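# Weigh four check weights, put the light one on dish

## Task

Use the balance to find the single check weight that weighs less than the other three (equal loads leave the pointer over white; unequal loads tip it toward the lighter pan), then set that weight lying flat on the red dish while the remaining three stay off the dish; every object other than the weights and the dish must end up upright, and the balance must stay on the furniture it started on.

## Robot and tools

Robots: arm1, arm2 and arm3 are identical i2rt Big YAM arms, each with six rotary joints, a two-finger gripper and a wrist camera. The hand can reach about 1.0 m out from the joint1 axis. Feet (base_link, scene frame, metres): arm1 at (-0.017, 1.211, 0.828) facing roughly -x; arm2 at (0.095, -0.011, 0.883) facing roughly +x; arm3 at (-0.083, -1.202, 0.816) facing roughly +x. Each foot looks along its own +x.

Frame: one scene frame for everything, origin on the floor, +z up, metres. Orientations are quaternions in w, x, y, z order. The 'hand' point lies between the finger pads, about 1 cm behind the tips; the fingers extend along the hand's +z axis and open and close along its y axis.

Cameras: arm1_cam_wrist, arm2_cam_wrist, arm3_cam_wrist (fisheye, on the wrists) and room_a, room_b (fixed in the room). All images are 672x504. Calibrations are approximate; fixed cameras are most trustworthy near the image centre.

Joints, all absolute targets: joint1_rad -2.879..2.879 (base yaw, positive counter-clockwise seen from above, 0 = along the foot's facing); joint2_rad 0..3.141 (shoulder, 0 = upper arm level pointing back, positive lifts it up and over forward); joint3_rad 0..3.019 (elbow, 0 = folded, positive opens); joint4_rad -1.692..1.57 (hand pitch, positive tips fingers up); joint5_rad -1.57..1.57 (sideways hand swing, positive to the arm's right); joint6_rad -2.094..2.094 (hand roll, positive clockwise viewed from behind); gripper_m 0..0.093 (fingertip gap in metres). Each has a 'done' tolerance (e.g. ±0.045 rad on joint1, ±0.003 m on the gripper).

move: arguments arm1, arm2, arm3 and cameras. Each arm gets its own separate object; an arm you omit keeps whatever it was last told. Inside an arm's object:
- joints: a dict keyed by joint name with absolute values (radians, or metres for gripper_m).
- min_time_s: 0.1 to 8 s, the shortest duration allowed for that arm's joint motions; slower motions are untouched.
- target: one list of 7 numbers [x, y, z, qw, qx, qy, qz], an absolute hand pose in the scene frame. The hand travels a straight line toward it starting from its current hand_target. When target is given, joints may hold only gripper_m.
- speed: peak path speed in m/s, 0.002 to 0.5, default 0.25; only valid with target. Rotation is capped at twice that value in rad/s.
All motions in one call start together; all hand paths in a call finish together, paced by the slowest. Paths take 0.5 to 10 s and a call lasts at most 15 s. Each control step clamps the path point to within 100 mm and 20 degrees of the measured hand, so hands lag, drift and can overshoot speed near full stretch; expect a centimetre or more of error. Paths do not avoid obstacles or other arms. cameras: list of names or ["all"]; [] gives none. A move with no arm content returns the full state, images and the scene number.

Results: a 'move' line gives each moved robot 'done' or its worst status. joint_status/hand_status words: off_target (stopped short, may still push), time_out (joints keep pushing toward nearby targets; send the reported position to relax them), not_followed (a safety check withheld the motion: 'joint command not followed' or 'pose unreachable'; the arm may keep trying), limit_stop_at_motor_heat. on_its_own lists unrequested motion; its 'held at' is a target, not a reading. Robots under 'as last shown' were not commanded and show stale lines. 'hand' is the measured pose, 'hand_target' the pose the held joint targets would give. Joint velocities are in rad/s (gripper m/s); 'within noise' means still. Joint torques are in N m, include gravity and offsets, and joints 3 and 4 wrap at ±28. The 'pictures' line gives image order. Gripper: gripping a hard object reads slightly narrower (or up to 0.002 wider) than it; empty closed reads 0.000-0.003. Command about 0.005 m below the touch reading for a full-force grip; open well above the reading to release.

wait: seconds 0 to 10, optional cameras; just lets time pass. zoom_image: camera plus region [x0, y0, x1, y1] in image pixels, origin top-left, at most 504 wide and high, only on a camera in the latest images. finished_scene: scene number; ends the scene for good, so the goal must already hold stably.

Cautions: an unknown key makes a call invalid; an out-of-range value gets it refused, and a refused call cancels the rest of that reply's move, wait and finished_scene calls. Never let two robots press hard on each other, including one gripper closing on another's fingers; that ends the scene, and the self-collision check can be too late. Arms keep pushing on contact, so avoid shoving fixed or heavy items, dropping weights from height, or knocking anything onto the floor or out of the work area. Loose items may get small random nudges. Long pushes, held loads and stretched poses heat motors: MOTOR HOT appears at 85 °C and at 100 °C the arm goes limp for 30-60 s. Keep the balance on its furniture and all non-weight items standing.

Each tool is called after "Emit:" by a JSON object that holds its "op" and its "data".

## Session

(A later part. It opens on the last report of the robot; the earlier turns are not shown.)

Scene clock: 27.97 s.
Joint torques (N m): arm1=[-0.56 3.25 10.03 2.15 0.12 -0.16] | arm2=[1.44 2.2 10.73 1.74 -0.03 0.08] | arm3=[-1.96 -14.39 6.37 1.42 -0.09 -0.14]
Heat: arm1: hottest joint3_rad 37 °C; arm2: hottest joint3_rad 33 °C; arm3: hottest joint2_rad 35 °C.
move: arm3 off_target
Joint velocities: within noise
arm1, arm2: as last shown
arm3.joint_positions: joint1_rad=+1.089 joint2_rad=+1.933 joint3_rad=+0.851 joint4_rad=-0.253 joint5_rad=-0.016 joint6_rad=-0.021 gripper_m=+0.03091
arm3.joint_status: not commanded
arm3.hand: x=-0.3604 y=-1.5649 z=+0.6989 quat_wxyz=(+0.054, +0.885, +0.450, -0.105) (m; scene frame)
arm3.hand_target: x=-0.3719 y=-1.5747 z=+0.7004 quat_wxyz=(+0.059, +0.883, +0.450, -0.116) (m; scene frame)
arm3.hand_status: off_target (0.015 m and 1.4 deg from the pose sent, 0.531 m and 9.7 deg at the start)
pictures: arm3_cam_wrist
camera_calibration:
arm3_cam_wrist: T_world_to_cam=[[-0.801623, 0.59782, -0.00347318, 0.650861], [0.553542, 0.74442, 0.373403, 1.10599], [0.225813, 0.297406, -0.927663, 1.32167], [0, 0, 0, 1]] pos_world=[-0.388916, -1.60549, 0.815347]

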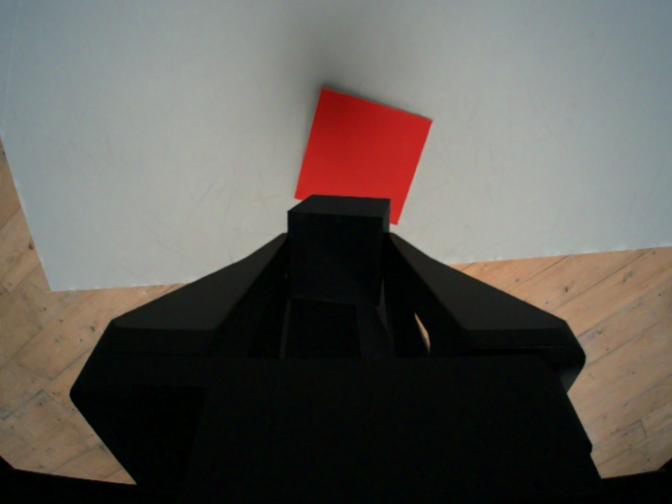

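Emit:
{"op": "move", "data": {"arm3": {"target":[-0.390,-1.570,0.575,0.0593,0.8833,0.4501,-0.1163],"speed":0.2}, "cameras": ["arm3_cam_wrist","room_a","room_b"]}}

Emit:
{"op": "zoom_image", "data": {"camera": "room_a", "region": [550, 210, 610, 270]}}

Emit:
{"op": "zoom_image", "data": {"camera": "room_b", "region": [50, 270, 120, 340]}}

Scene clock: 29.90 s.
Joint torques (N m): arm1=[0.26 2.84 9.88 2.04 0.07 -0.14] | arm2=[1.38 2.26 10.69 1.76 -0.03 0.08] | arm3=[-1.9 -15.68 4.04 1.44 -0.11 -0.12]
Heat: arm1: hottest joint3_rad 38 °C; arm2: hottest joint3_rad 33 °C; arm3: hottest joint2_rad 36 °C.
move: arm3 done
Joint velocities: within noise
arm1, arm2: as last shown
arm3.joint_positions: joint1_rad=+1.051 joint2_rad=+2.275 joint3_rad=+0.948 joint4_rad=+0.007 joint5_rad=-0.026 joint6_rad=-0.056 gripper_m=+0.03091
arm3.joint_status: not commanded
arm3.hand: x=-0.3835 y=-1.5664 z=+0.5812 quat_wxyz=(+0.057, +0.885, +0.449, -0.112) (m; scene frame)
arm3.hand_target: x=-0.3898 y=-1.5698 z=+0.5751 quat_wxyz=(+0.059, +0.883, +0.450, -0.116) (m; scene frame)
arm3.hand_status: done (0.010 m and 0.6 deg from the pose sent, 0.128 m and 1.4 deg at the start)
pictures: arm3_cam_wrist, room_a, room_b
camera_calibration:
arm3_cam_wrist: T_world_to_cam=[[-0.801139, 0.598467, -0.00365387, 0.634104], [0.557403, 0.748363, 0.359521, 1.1795], [0.217896, 0.28599, -0.93313, 1.20034], [0, 0, 0, 1]] pos_world=[-0.410999, -1.60547, 0.698332]

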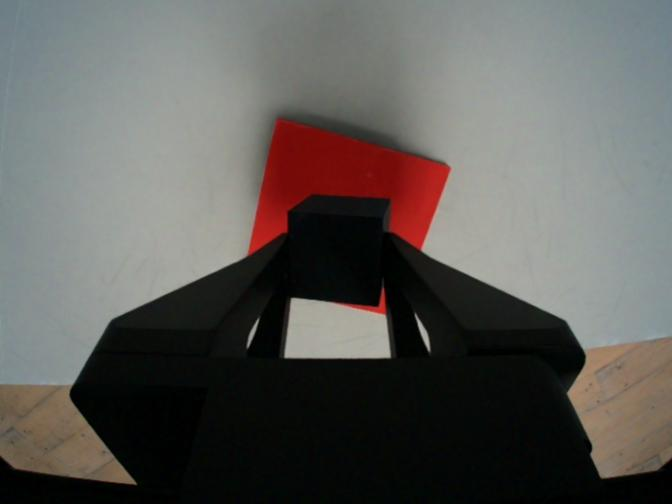

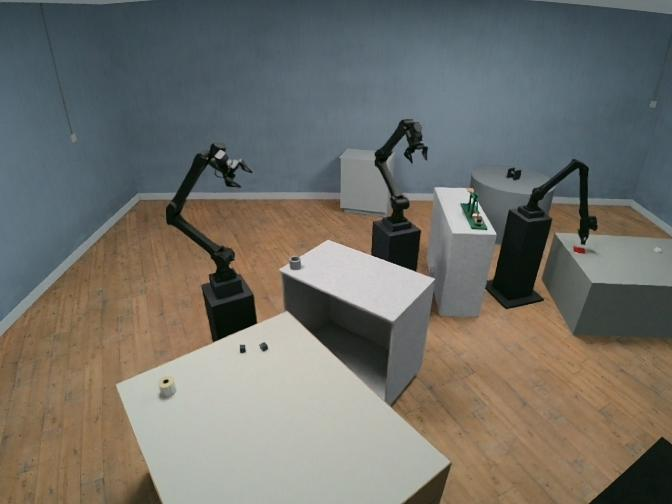

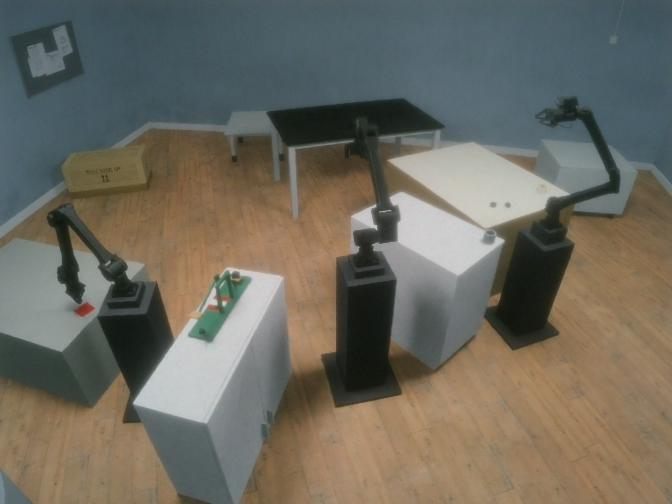

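Scaled by 8.400 from the camera's 672x504 image, which has a finer 960x720 frame.

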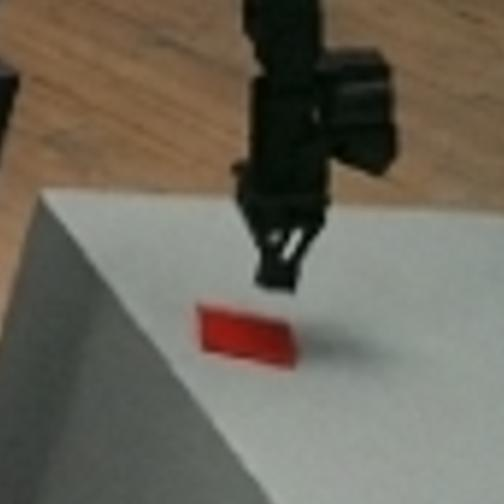

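Scaled by 7.200 from the camera's 672x504 image, which has a finer 960x720 frame.

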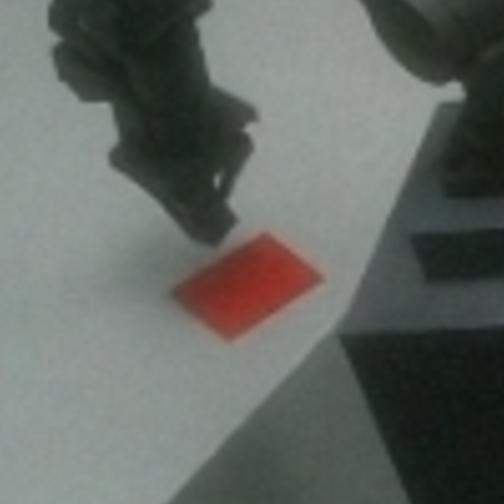

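Emit:
{"op": "move", "data": {"arm3": {"target":[-0.389,-1.562,0.545,0.0593,0.8833,0.4501,-0.1163],"speed":0.1}, "cameras": ["arm3_cam_wrist","room_a","room_b"]}}

Emit:
{"op": "zoom_image", "data": {"camera": "room_a", "region": [550, 210, 610, 270]}}

Emit:
{"op": "zoom_image", "data": {"camera": "room_b", "region": [50, 270, 120, 340]}}

Scene clock: 32.00 s.
Joint torques (N m): arm1=[-0.56 3.25 9.91 2.1 0.07 -0.12] | arm2=[1.61 2.37 10.74 1.72 -0.05 0.08] | arm3=[-1.85 -15.79 3.38 1.47 -0.11 -0.14]
Heat: arm1: hottest joint3_rad 38 °C; arm2: hottest joint3_rad 34 °C; arm3: hottest joint2_rad 36 °C.
move: arm3 done
Joint velocities: within noise
arm1.joint_positions: joint1_rad=+0.776 joint2_rad=+0.602 joint3_rad=+1.507 joint4_rad=-1.261 joint5_rad=+0.098 joint6_rad=+0.607 gripper_m=+0.09396
arm1.joint_status: not commanded
arm1.hand: x=-0.1701 y=+1.0660 z=+1.4453 quat_wxyz=(-0.349, -0.815, -0.066, +0.458) (m; scene frame)
arm1.hand_target: x=-0.1672 y=+1.0692 z=+1.4585 quat_wxyz=(-0.357, -0.807, -0.065, +0.467) (m; scene frame)
arm1.hand_status: not commanded
arm2.joint_positions: joint1_rad=+0.021 joint2_rad=+0.603 joint3_rad=+1.379 joint4_rad=-1.633 joint5_rad=-0.031 joint6_rad=+0.148 gripper_m=+0.09396
arm2.joint_status: not commanded
arm2.hand: x=-0.0901 y=-0.0176 z=+1.3638 quat_wxyz=(+0.028, +0.934, -0.076, -0.347) (m; scene frame)
arm2.hand_target: x=-0.0886 y=-0.0177 z=+1.3731 quat_wxyz=(+0.029, +0.930, -0.075, -0.358) (m; scene frame)
arm2.hand_status: not commanded
arm3.joint_positions: joint1_rad=+1.042 joint2_rad=+2.353 joint3_rad=+0.964 joint4_rad=+0.072 joint5_rad=-0.028 joint6_rad=-0.066 gripper_m=+0.03091
arm3.joint_status: not commanded
arm3.hand: x=-0.3839 y=-1.5607 z=+0.5525 quat_wxyz=(+0.058, +0.884, +0.449, -0.114) (m; scene frame)
arm3.hand_target: x=-0.3889 y=-1.5620 z=+0.5453 quat_wxyz=(+0.059, +0.883, +0.450, -0.116) (m; scene frame)
arm3.hand_status: done (0.009 m and 0.4 deg from the pose sent, 0.037 m and 0.6 deg at the start)
pictures: arm3_cam_wrist, room_a, room_b
camera_calibration:
arm3_cam_wrist: T_world_to_cam=[[-0.801541, 0.597931, -0.00338655, 0.629046], [0.557757, 0.749704, 0.356163, 1.1899], [0.2155, 0.28359, -0.934418, 1.1681], [0, 0, 0, 1]] pos_world=[-0.411195, -1.59946, 0.669828]

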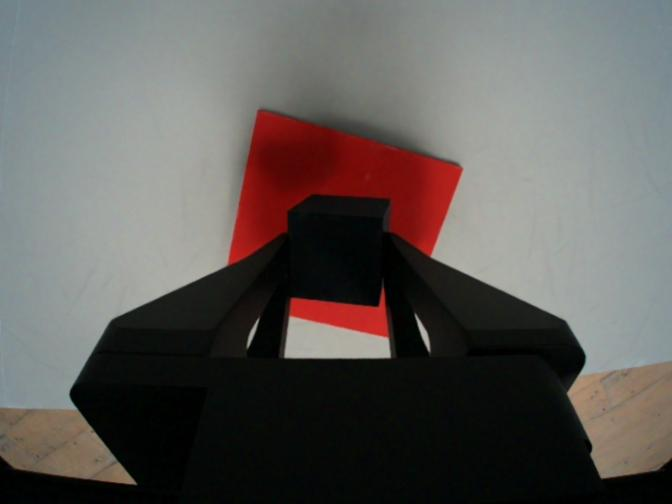

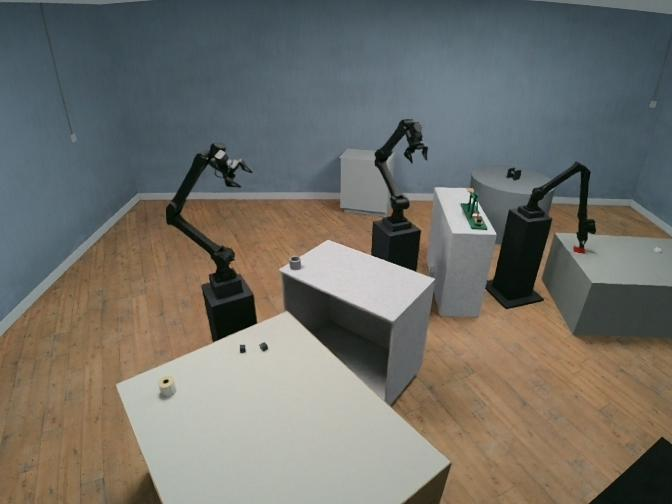

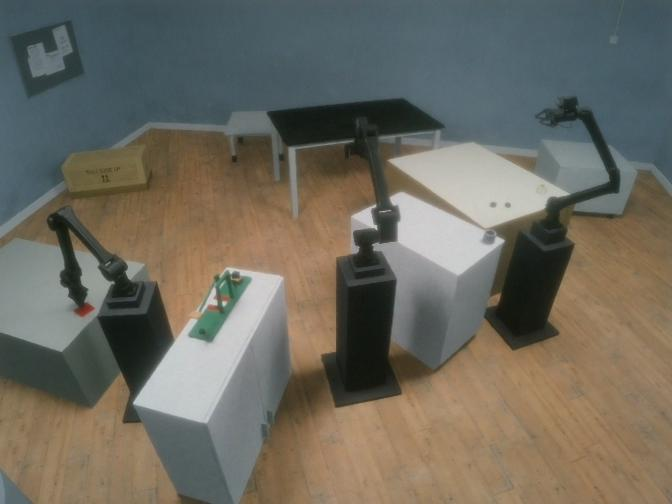

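Scaled by 8.400 from the camera's 672x504 image, which has a finer 960x720 frame.

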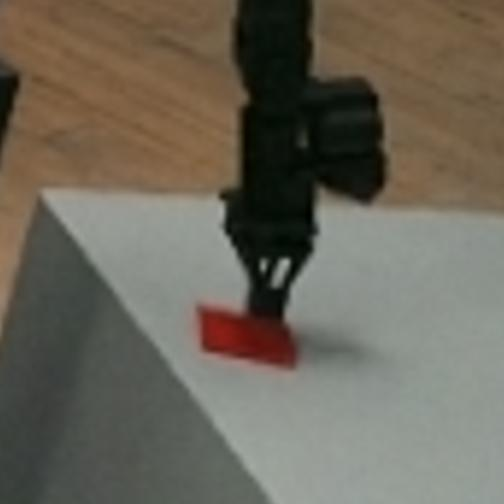

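Scaled by 7.200 from the camera's 672x504 image, which has a finer 960x720 frame.

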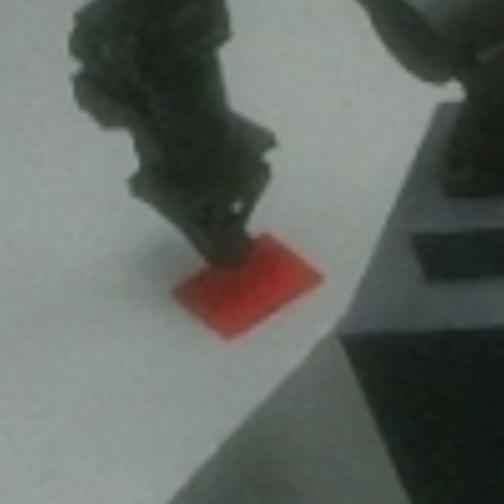

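Emit:
{"op": "move", "data": {"arm3": {"target":[-0.389,-1.561,0.532,0.0593,0.8833,0.4501,-0.1163],"speed":0.06}, "cameras": ["room_a"]}}

Emit:
{"op": "zoom_image", "data": {"camera": "room_a", "region": [550, 210, 610, 270]}}

Emit:
{"op": "move", "data": {"arm3": {"target":[-0.389,-1.561,0.527,0.0593,0.8833,0.4501,-0.1163],"speed":0.05}, "cameras": ["room_b","arm3_cam_wrist"]}}

Emit:
{"op": "zoom_image", "data": {"camera": "room_b", "region": [50, 270, 120, 340]}}

Scene clock: 33.33 s.
Joint torques (N m): arm1=[-0.67 3.14 9.95 2.15 0.1 -0.15] | arm2=[1.38 2.08 10.71 1.78 -0.03 0.08] | arm3=[-2.02 -15.56 3.4 1.47 -0.1 -0.12]
Heat: arm1: hottest joint3_rad 38 °C; arm2: hottest joint3_rad 34 °C; arm3: hottest joint2_rad 36 °C.
move: arm3 off_target
Joint velocities: within noise
arm1, arm2: as last shown
arm3.joint_positions: joint1_rad=+1.042 joint2_rad=+2.385 joint3_rad=+0.975 joint4_rad=+0.094 joint5_rad=-0.028 joint6_rad=-0.067 gripper_m=+0.03091
arm3.joint_status: not commanded
arm3.hand: x=-0.3835 y=-1.5598 z=+0.5409 quat_wxyz=(+0.058, +0.884, +0.450, -0.114) (m; scene frame)
arm3.hand_target: x=-0.3888 y=-1.5609 z=+0.5322 quat_wxyz=(+0.059, +0.883, +0.450, -0.116) (m; scene frame)
arm3.hand_status: off_target (0.011 m and 0.3 deg from the pose sent, 0.021 m and 0.4 deg at the start)
pictures: room_a

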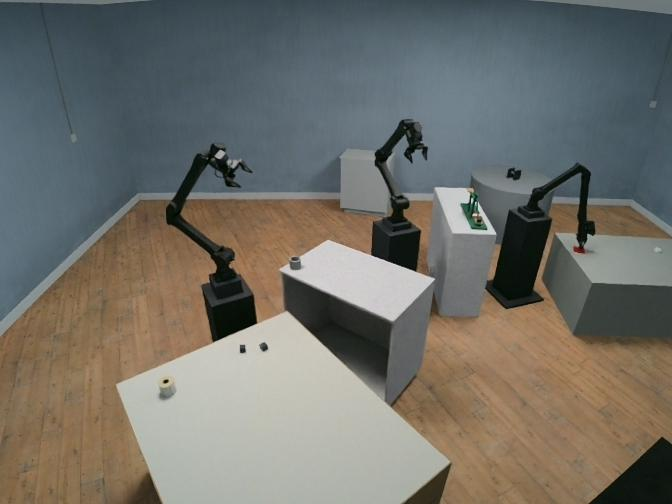

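Scaled by 8.400 from the camera's 672x504 image, which has a finer 960x720 frame.

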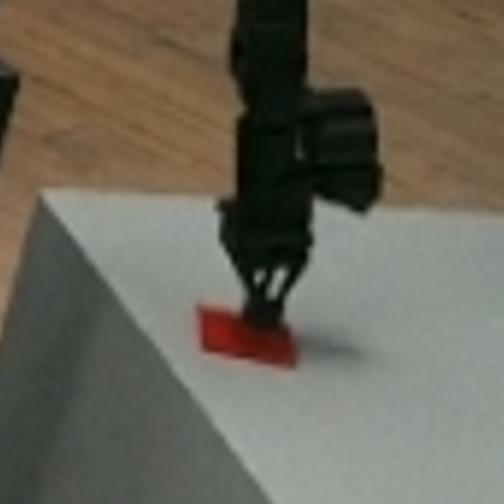

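Scene clock: 34.30 s.
Joint torques (N m): arm1=[-0.56 3.02 9.84 2.09 0.1 -0.13] | arm2=[1.61 2.14 10.73 1.74 -0.04 0.09] | arm3=[-1.96 -15.5 3.26 1.48 -0.11 -0.13]
Heat: arm1: hottest joint3_rad 38 °C; arm2: hottest joint3_rad 34 °C; arm3: hottest joint2_rad 36 °C.
move: arm3 off_target
Joint velocities: within noise
arm1, arm2: as last shown
arm3.joint_positions: joint1_rad=+1.042 joint2_rad=+2.397 joint3_rad=+0.983 joint4_rad=+0.101 joint5_rad=-0.028 joint6_rad=-0.067 gripper_m=+0.03091
arm3.joint_status: not commanded
arm3.hand: x=-0.3846 y=-1.5611 z=+0.5369 quat_wxyz=(+0.058, +0.884, +0.450, -0.115) (m; scene frame)
arm3.hand_target: x=-0.3886 y=-1.5607 z=+0.5272 quat_wxyz=(+0.059, +0.883, +0.450, -0.116) (m; scene frame)
arm3.hand_status: off_target (0.011 m and 0.2 deg from the pose sent, 0.015 m and 0.3 deg at the start)
pictures: arm3_cam_wrist, room_b
camera_calibration:
arm3_cam_wrist: T_world_to_cam=[[-0.802088, 0.597196, -0.00336169, 0.627315], [0.557736, 0.751078, 0.353288, 1.19979], [0.213507, 0.281493, -0.935508, 1.15027], [0, 0, 0, 1]] pos_world=[-0.411592, -1.59956, 0.654325]

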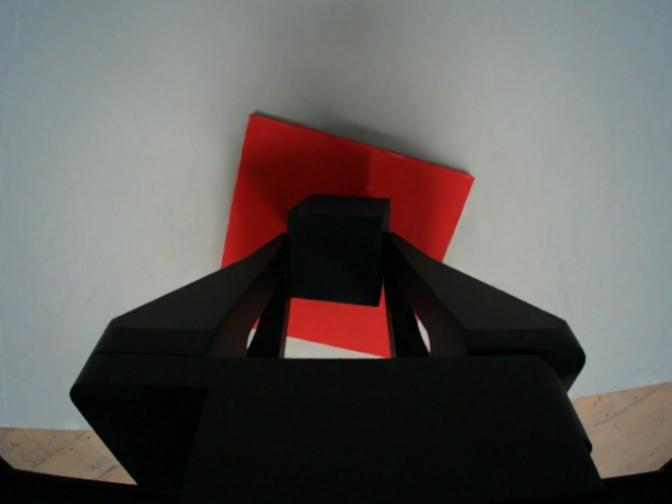

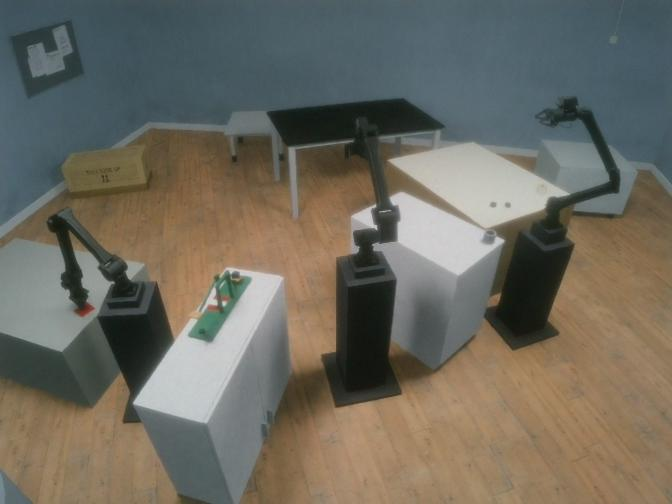

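Scaled by 7.200 from the camera's 672x504 image, which has a finer 960x720 frame.

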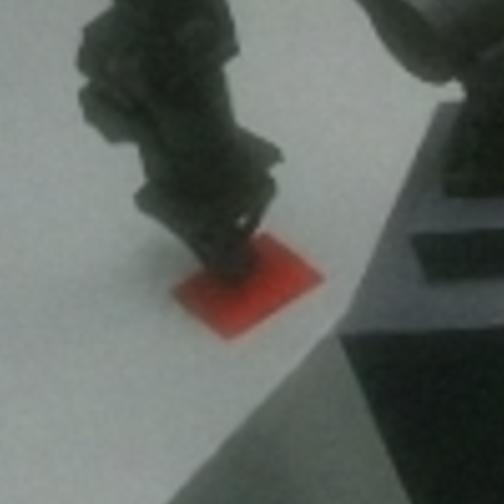

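Emit:
{"op": "move", "data": {"arm3": {"target":[-0.389,-1.561,0.522,0.0593,0.8833,0.4501,-0.1163],"speed":0.05}}}

Emit:
{"op": "move", "data": {"arm3": {"target":[-0.389,-1.561,0.518,0.0593,0.8833,0.4501,-0.1163],"speed":0.05}}}

Emit:
{"op": "move", "data": {"arm3": {"target":[-0.389,-1.561,0.514,0.0593,0.8833,0.4501,-0.1163],"speed":0.05}, "cameras": ["room_b","arm3_cam_wrist","room_a"]}}

Emit:
{"op": "zoom_image", "data": {"camera": "room_b", "region": [50, 270, 120, 340]}}

Emit:
{"op": "zoom_image", "data": {"camera": "room_a", "region": [550, 210, 610, 270]}}

Scene clock: 35.50 s.
Joint torques (N m): arm1=[-0.5 2.61 9.88 2.1 0.08 -0.13] | arm2=[1.61 2.26 10.76 1.72 -0.02 0.09] | arm3=[-1.96 -15.56 3.22 1.48 -0.1 -0.12]
Heat: arm1: hottest joint3_rad 38 °C; arm2: hottest joint3_rad 34 °C; arm3: hottest joint2_rad 36 °C.
move: arm3 off_target
Joint velocities: within noise
arm1, arm2: as last shown
arm3.joint_positions: joint1_rad=+1.041 joint2_rad=+2.409 joint3_rad=+0.989 joint4_rad=+0.108 joint5_rad=-0.028 joint6_rad=-0.067 gripper_m=+0.03091
arm3.joint_status: not commanded
arm3.hand: x=-0.3855 y=-1.5618 z=+0.5330 quat_wxyz=(+0.059, +0.884, +0.450, -0.116) (m; scene frame)
arm3.hand_target: x=-0.3888 y=-1.5607 z=+0.5223 quat_wxyz=(+0.059, +0.883, +0.450, -0.116) (m; scene frame)
arm3.hand_status: off_target (0.012 m and 0.1 deg from the pose sent, 0.016 m and 0.2 deg at the start)
pictures: none

Scene clock: 36.47 s.
Joint torques (N m): arm1=[-0.15 2.84 10.02 2.15 0.11 -0.15] | arm2=[1.44 2.2 10.77 1.8 -0.05 0.08] | arm3=[-1.9 -14.97 3.28 1.48 -0.1 -0.13]
Heat: arm1: hottest joint3_rad 38 °C; arm2: hottest joint3_rad 34 °C; arm3: hottest joint2_rad 36 °C.
move: arm3 off_target
Joint velocities: within noise
arm1, arm2: as last shown
arm3.joint_positions: joint1_rad=+1.041 joint2_rad=+2.411 joint3_rad=+0.994 joint4_rad=+0.114 joint5_rad=-0.028 joint6_rad=-0.067 gripper_m=+0.03091
arm3.joint_status: not commanded
arm3.hand: x=-0.3877 y=-1.5644 z=+0.5328 quat_wxyz=(+0.060, +0.883, +0.449, -0.120) (m; scene frame)
arm3.hand_target: x=-0.3888 y=-1.5607 z=+0.5186 quat_wxyz=(+0.059, +0.883, +0.450, -0.116) (m; scene frame)
arm3.hand_status: off_target (0.015 m and 0.5 deg from the pose sent, 0.015 m and 0.1 deg at the start)
pictures: none

Scene clock: 37.43 s.
Joint torques (N m): arm1=[-0.5 2.49 9.91 2.17 0.11 -0.14] | arm2=[1.55 2.26 10.76 1.78 -0.02 0.07] | arm3=[-1.85 -14.39 3.6 1.54 -0.09 -0.12]
Heat: arm1: hottest joint3_rad 38 °C; arm2: hottest joint3_rad 34 °C; arm3: hottest joint2_rad 36 °C.
move: arm3 off_target
Joint velocities: within noise
arm1, arm2: as last shown
arm3.joint_positions: joint1_rad=+1.041 joint2_rad=+2.413 joint3_rad=+0.994 joint4_rad=+0.120 joint5_rad=-0.029 joint6_rad=-0.067 gripper_m=+0.03091
arm3.joint_status: not commanded
arm3.hand: x=-0.3881 y=-1.5649 z=+0.5325 quat_wxyz=(+0.061, +0.883, +0.449, -0.122) (m; scene frame)
arm3.hand_target: x=-0.3884 y=-1.5605 z=+0.5148 quat_wxyz=(+0.059, +0.883, +0.450, -0.116) (m; scene frame)
arm3.hand_status: off_target (0.019 m and 0.7 deg from the pose sent, 0.019 m and 0.5 deg at the start)
pictures: arm3_cam_wrist, room_a, room_b
camera_calibration:
arm3_cam_wrist: T_world_to_cam=[[-0.802026, 0.597282, -0.00280552, 0.626674], [0.56109, 0.755021, 0.339296, 1.22106], [0.204774, 0.27055, -0.940675, 1.13031], [0, 0, 0, 1]] pos_world=[-0.413975, -1.60204, 0.650709]

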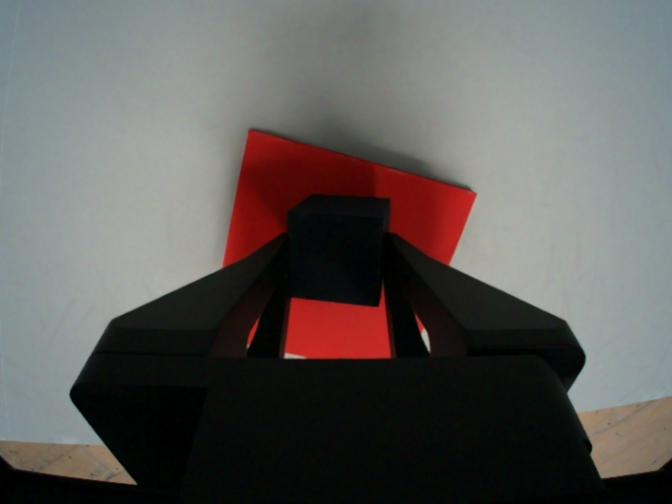

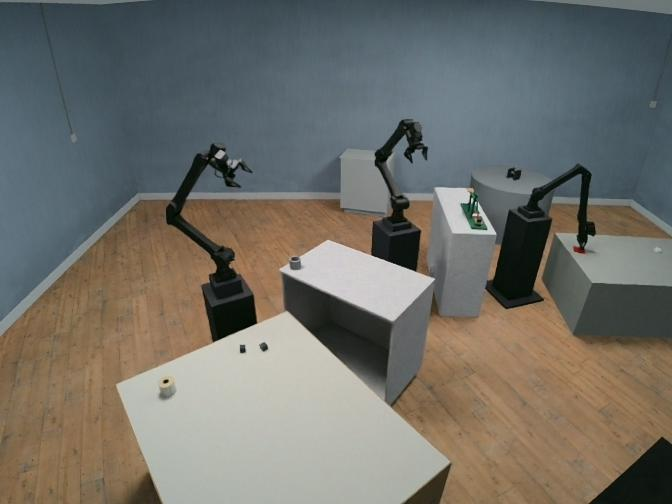

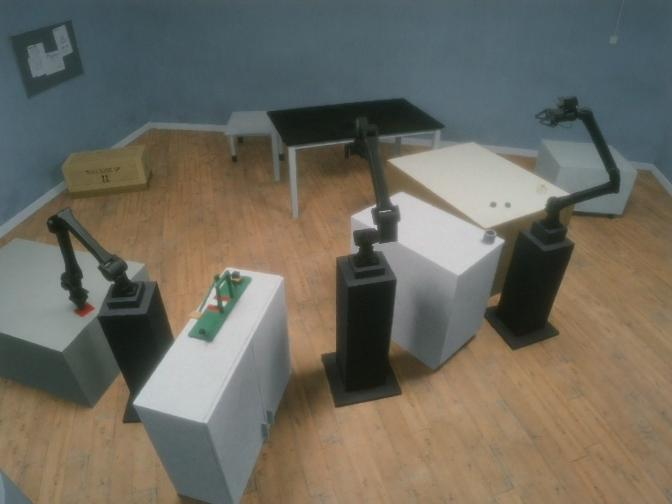

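Scaled by 7.200 from the camera's 672x504 image, which has a finer 960x720 frame.

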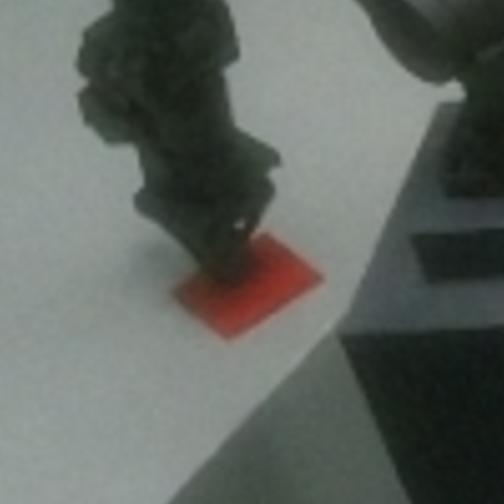

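Scaled by 8.400 from the camera's 672x504 image, which has a finer 960x720 frame.

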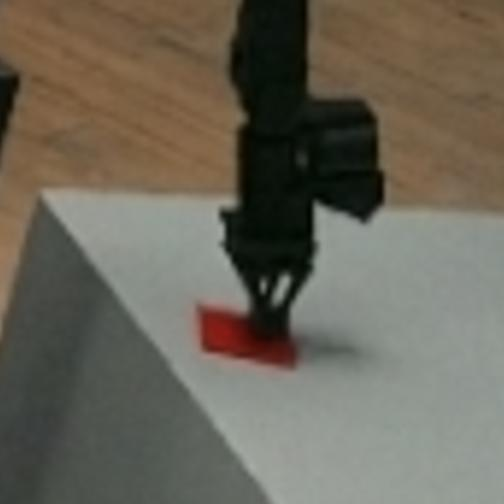

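Emit:
{"op": "move", "data": {"arm3": {"target":[-0.389,-1.561,0.524,0.0593,0.8833,0.4501,-0.1163],"speed":0.05}}}

Emit:
{"op": "move", "data": {"arm3": {"joints":{"gripper_m":0.038}}}}

Emit:
{"op": "move", "data": {"arm3": {"joints":{"gripper_m":0.07}}, "cameras": ["arm3_cam_wrist"]}}

Scene clock: 38.67 s.
Joint torques (N m): arm1=[-0.03 3.14 9.98 2.17 0.1 -0.16] | arm2=[1.55 2.37 10.77 1.76 -0.04 0.08] | arm3=[-1.96 -16.26 2.73 0.98 -0.08 -0.13]
Heat: arm1: hottest joint3_rad 38 °C; arm2: hottest joint3_rad 35 °C; arm3: hottest joint2_rad 36 °C.
move: arm3 done
Joint velocities: within noise
arm1, arm2: as last shown
arm3.joint_positions: joint1_rad=+1.041 joint2_rad=+2.413 joint3_rad=+0.994 joint4_rad=+0.120 joint5_rad=-0.029 joint6_rad=-0.067 gripper_m=+0.03091
arm3.joint_status: not commanded
arm3.hand: x=-0.3880 y=-1.5649 z=+0.5325 quat_wxyz=(+0.062, +0.883, +0.449, -0.122) (m; scene frame)
arm3.hand_target: x=-0.3888 y=-1.5610 z=+0.5242 quat_wxyz=(+0.059, +0.883, +0.450, -0.116) (m; scene frame)
arm3.hand_status: done (0.009 m and 0.7 deg from the pose sent, 0.009 m and 0.7 deg at the start)
pictures: none

Scene clock: 39.13 s.
Joint torques (N m): arm1=[0.09 3.08 9.91 2.17 0.08 -0.18] | arm2=[1.49 2.37 10.73 1.76 -0.05 0.08] | arm3=[-1.9 -16.15 2.74 0.96 -0.09 -0.12]
Heat: arm1: hottest joint3_rad 39 °C; arm2: hottest joint3_rad 35 °C; arm3: hottest joint2_rad 36 °C.
move: arm3 done
Joint velocities: within noise
arm1, arm2: as last shown
arm3.joint_positions: joint1_rad=+1.040 joint2_rad=+2.413 joint3_rad=+0.994 joint4_rad=+0.120 joint5_rad=-0.029 joint6_rad=-0.067 gripper_m=+0.03782
arm3.joint_status: all done
arm3.hand: x=-0.3883 y=-1.5647 z=+0.5325 quat_wxyz=(+0.061, +0.883, +0.449, -0.122) (m; scene frame)
arm3.hand_target: x=-0.3889 y=-1.5609 z=+0.5242 quat_wxyz=(+0.059, +0.883, +0.450, -0.116) (m; scene frame)
arm3.hand_status: not commanded
pictures: none

Scene clock: 39.77 s.
Joint torques (N m): arm1=[-0.62 3.31 9.83 2.11 0.11 -0.15] | arm2=[1.55 2.2 10.73 1.78 -0.03 0.09] | arm3=[-1.96 -16.21 2.77 0.96 -0.1 -0.13]
Heat: arm1: hottest joint3_rad 39 °C; arm2: hottest joint3_rad 35 °C; arm3: hottest joint2_rad 36 °C.
move: arm3 done
Joint velocities: within noise
arm1.joint_positions: joint1_rad=+0.776 joint2_rad=+0.602 joint3_rad=+1.507 joint4_rad=-1.261 joint5_rad=+0.098 joint6_rad=+0.607 gripper_m=+0.09396
arm1.joint_status: not commanded
arm1.hand: x=-0.1701 y=+1.0660 z=+1.4453 quat_wxyz=(-0.349, -0.815, -0.066, +0.458) (m; scene frame)
arm1.hand_target: x=-0.1672 y=+1.0692 z=+1.4585 quat_wxyz=(-0.357, -0.807, -0.065, +0.467) (m; scene frame)
arm1.hand_status: not commanded
arm2.joint_positions: joint1_rad=+0.021 joint2_rad=+0.603 joint3_rad=+1.379 joint4_rad=-1.633 joint5_rad=-0.031 joint6_rad=+0.148 gripper_m=+0.09396
arm2.joint_status: not commanded
arm2.hand: x=-0.0901 y=-0.0176 z=+1.3638 quat_wxyz=(+0.028, +0.934, -0.076, -0.347) (m; scene frame)
arm2.hand_target: x=-0.0886 y=-0.0177 z=+1.3731 quat_wxyz=(+0.029, +0.930, -0.075, -0.358) (m; scene frame)
arm2.hand_status: not commanded
arm3.joint_positions: joint1_rad=+1.040 joint2_rad=+2.413 joint3_rad=+0.994 joint4_rad=+0.120 joint5_rad=-0.029 joint6_rad=-0.067 gripper_m=+0.06982
arm3.joint_status: all done
arm3.hand: x=-0.3883 y=-1.5647 z=+0.5325 quat_wxyz=(+0.061, +0.883, +0.449, -0.122) (m; scene frame)
arm3.hand_target: x=-0.3889 y=-1.5609 z=+0.5242 quat_wxyz=(+0.059, +0.883, +0.450, -0.116) (m; scene frame)
arm3.hand_status: not commanded
pictures: arm3_cam_wrist
camera_calibration:
arm3_cam_wrist: T_world_to_cam=[[-0.801544, 0.59793, -0.00274405, 0.627512], [0.56171, 0.754547, 0.339324, 1.22056], [0.204962, 0.270441, -0.940666, 1.13021], [0, 0, 0, 1]] pos_world=[-0.414275, -1.60184, 0.650709]

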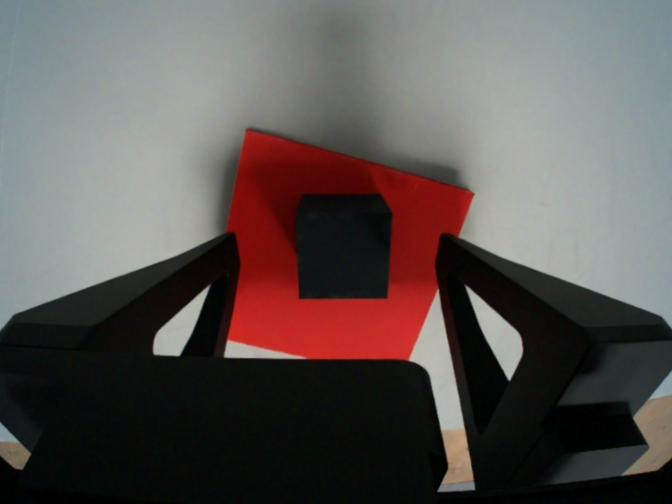

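Emit:
{"op": "move", "data": {"arm3": {"target":[-0.375,-1.54,0.68,0.0593,0.8833,0.4501,-0.1163],"speed":0.15}, "cameras": ["arm3_cam_wrist","room_b"]}}

Emit:
{"op": "zoom_image", "data": {"camera": "room_b", "region": [50, 260, 270, 360]}}

Scene clock: 43.37 s.
Joint torques (N m): arm1=[-0.26 2.73 10.03 2.17 0.1 -0.15] | arm2=[1.38 2.2 10.73 1.8 -0.03 0.08] | arm3=[-1.96 -15.79 3.47 0.69 -0.1 -0.14]
Heat: arm1: hottest joint3_rad 39 °C; arm2: hottest joint3_rad 35 °C; arm3: hottest joint2_rad 36 °C.
move: arm3 done
Joint velocities: within noise
arm1, arm2: as last shown
arm3.joint_positions: joint1_rad=+1.030 joint2_rad=+1.977 joint3_rad=+0.812 joint4_rad=-0.141 joint5_rad=-0.031 joint6_rad=-0.077 gripper_m=+0.06990
arm3.joint_status: not commanded
arm3.hand: x=-0.3746 y=-1.5441 z=+0.6782 quat_wxyz=(+0.060, +0.883, +0.449, -0.119) (m; scene frame)
arm3.hand_target: x=-0.3750 y=-1.5400 z=+0.6800 quat_wxyz=(+0.059, +0.883, +0.450, -0.116) (m; scene frame)
arm3.hand_status: done (0.004 m and 0.3 deg from the pose sent, 0.150 m and 0.7 deg at the start)
pictures: arm3_cam_wrist, room_b
camera_calibration:
arm3_cam_wrist: T_world_to_cam=[[-0.80171, 0.597706, -0.00293694, 0.626345], [0.560028, 0.752871, 0.345766, 1.14025], [0.208878, 0.275559, -0.938316, 1.26656], [0, 0, 0, 1]] pos_world=[-0.400983, -1.58185, 0.796017]

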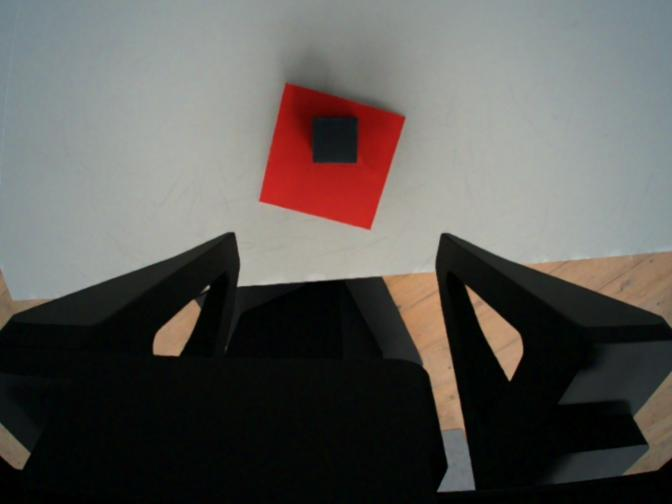

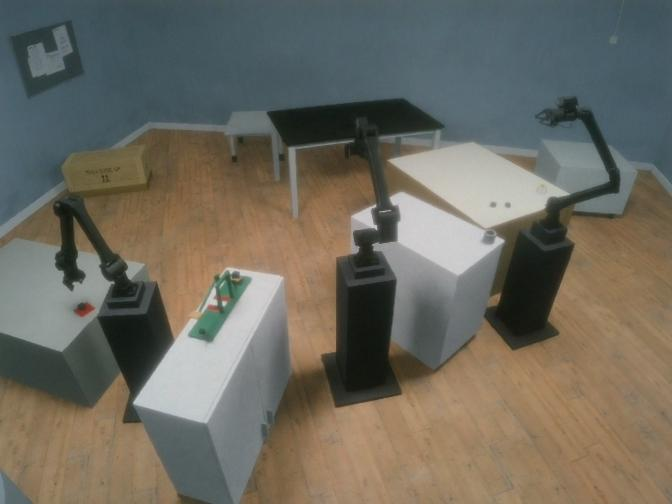

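Scaled by 2.291 from the camera's 672x504 image, which has a finer 960x720 frame.

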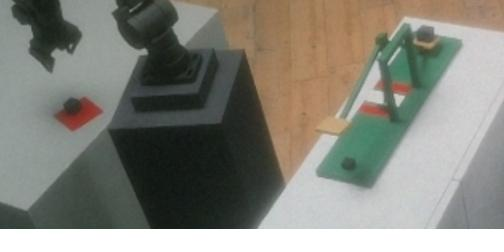

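Emit:
{"op": "finished_scene", "data": {"scene": 2}}

The scene is finished: the task was done.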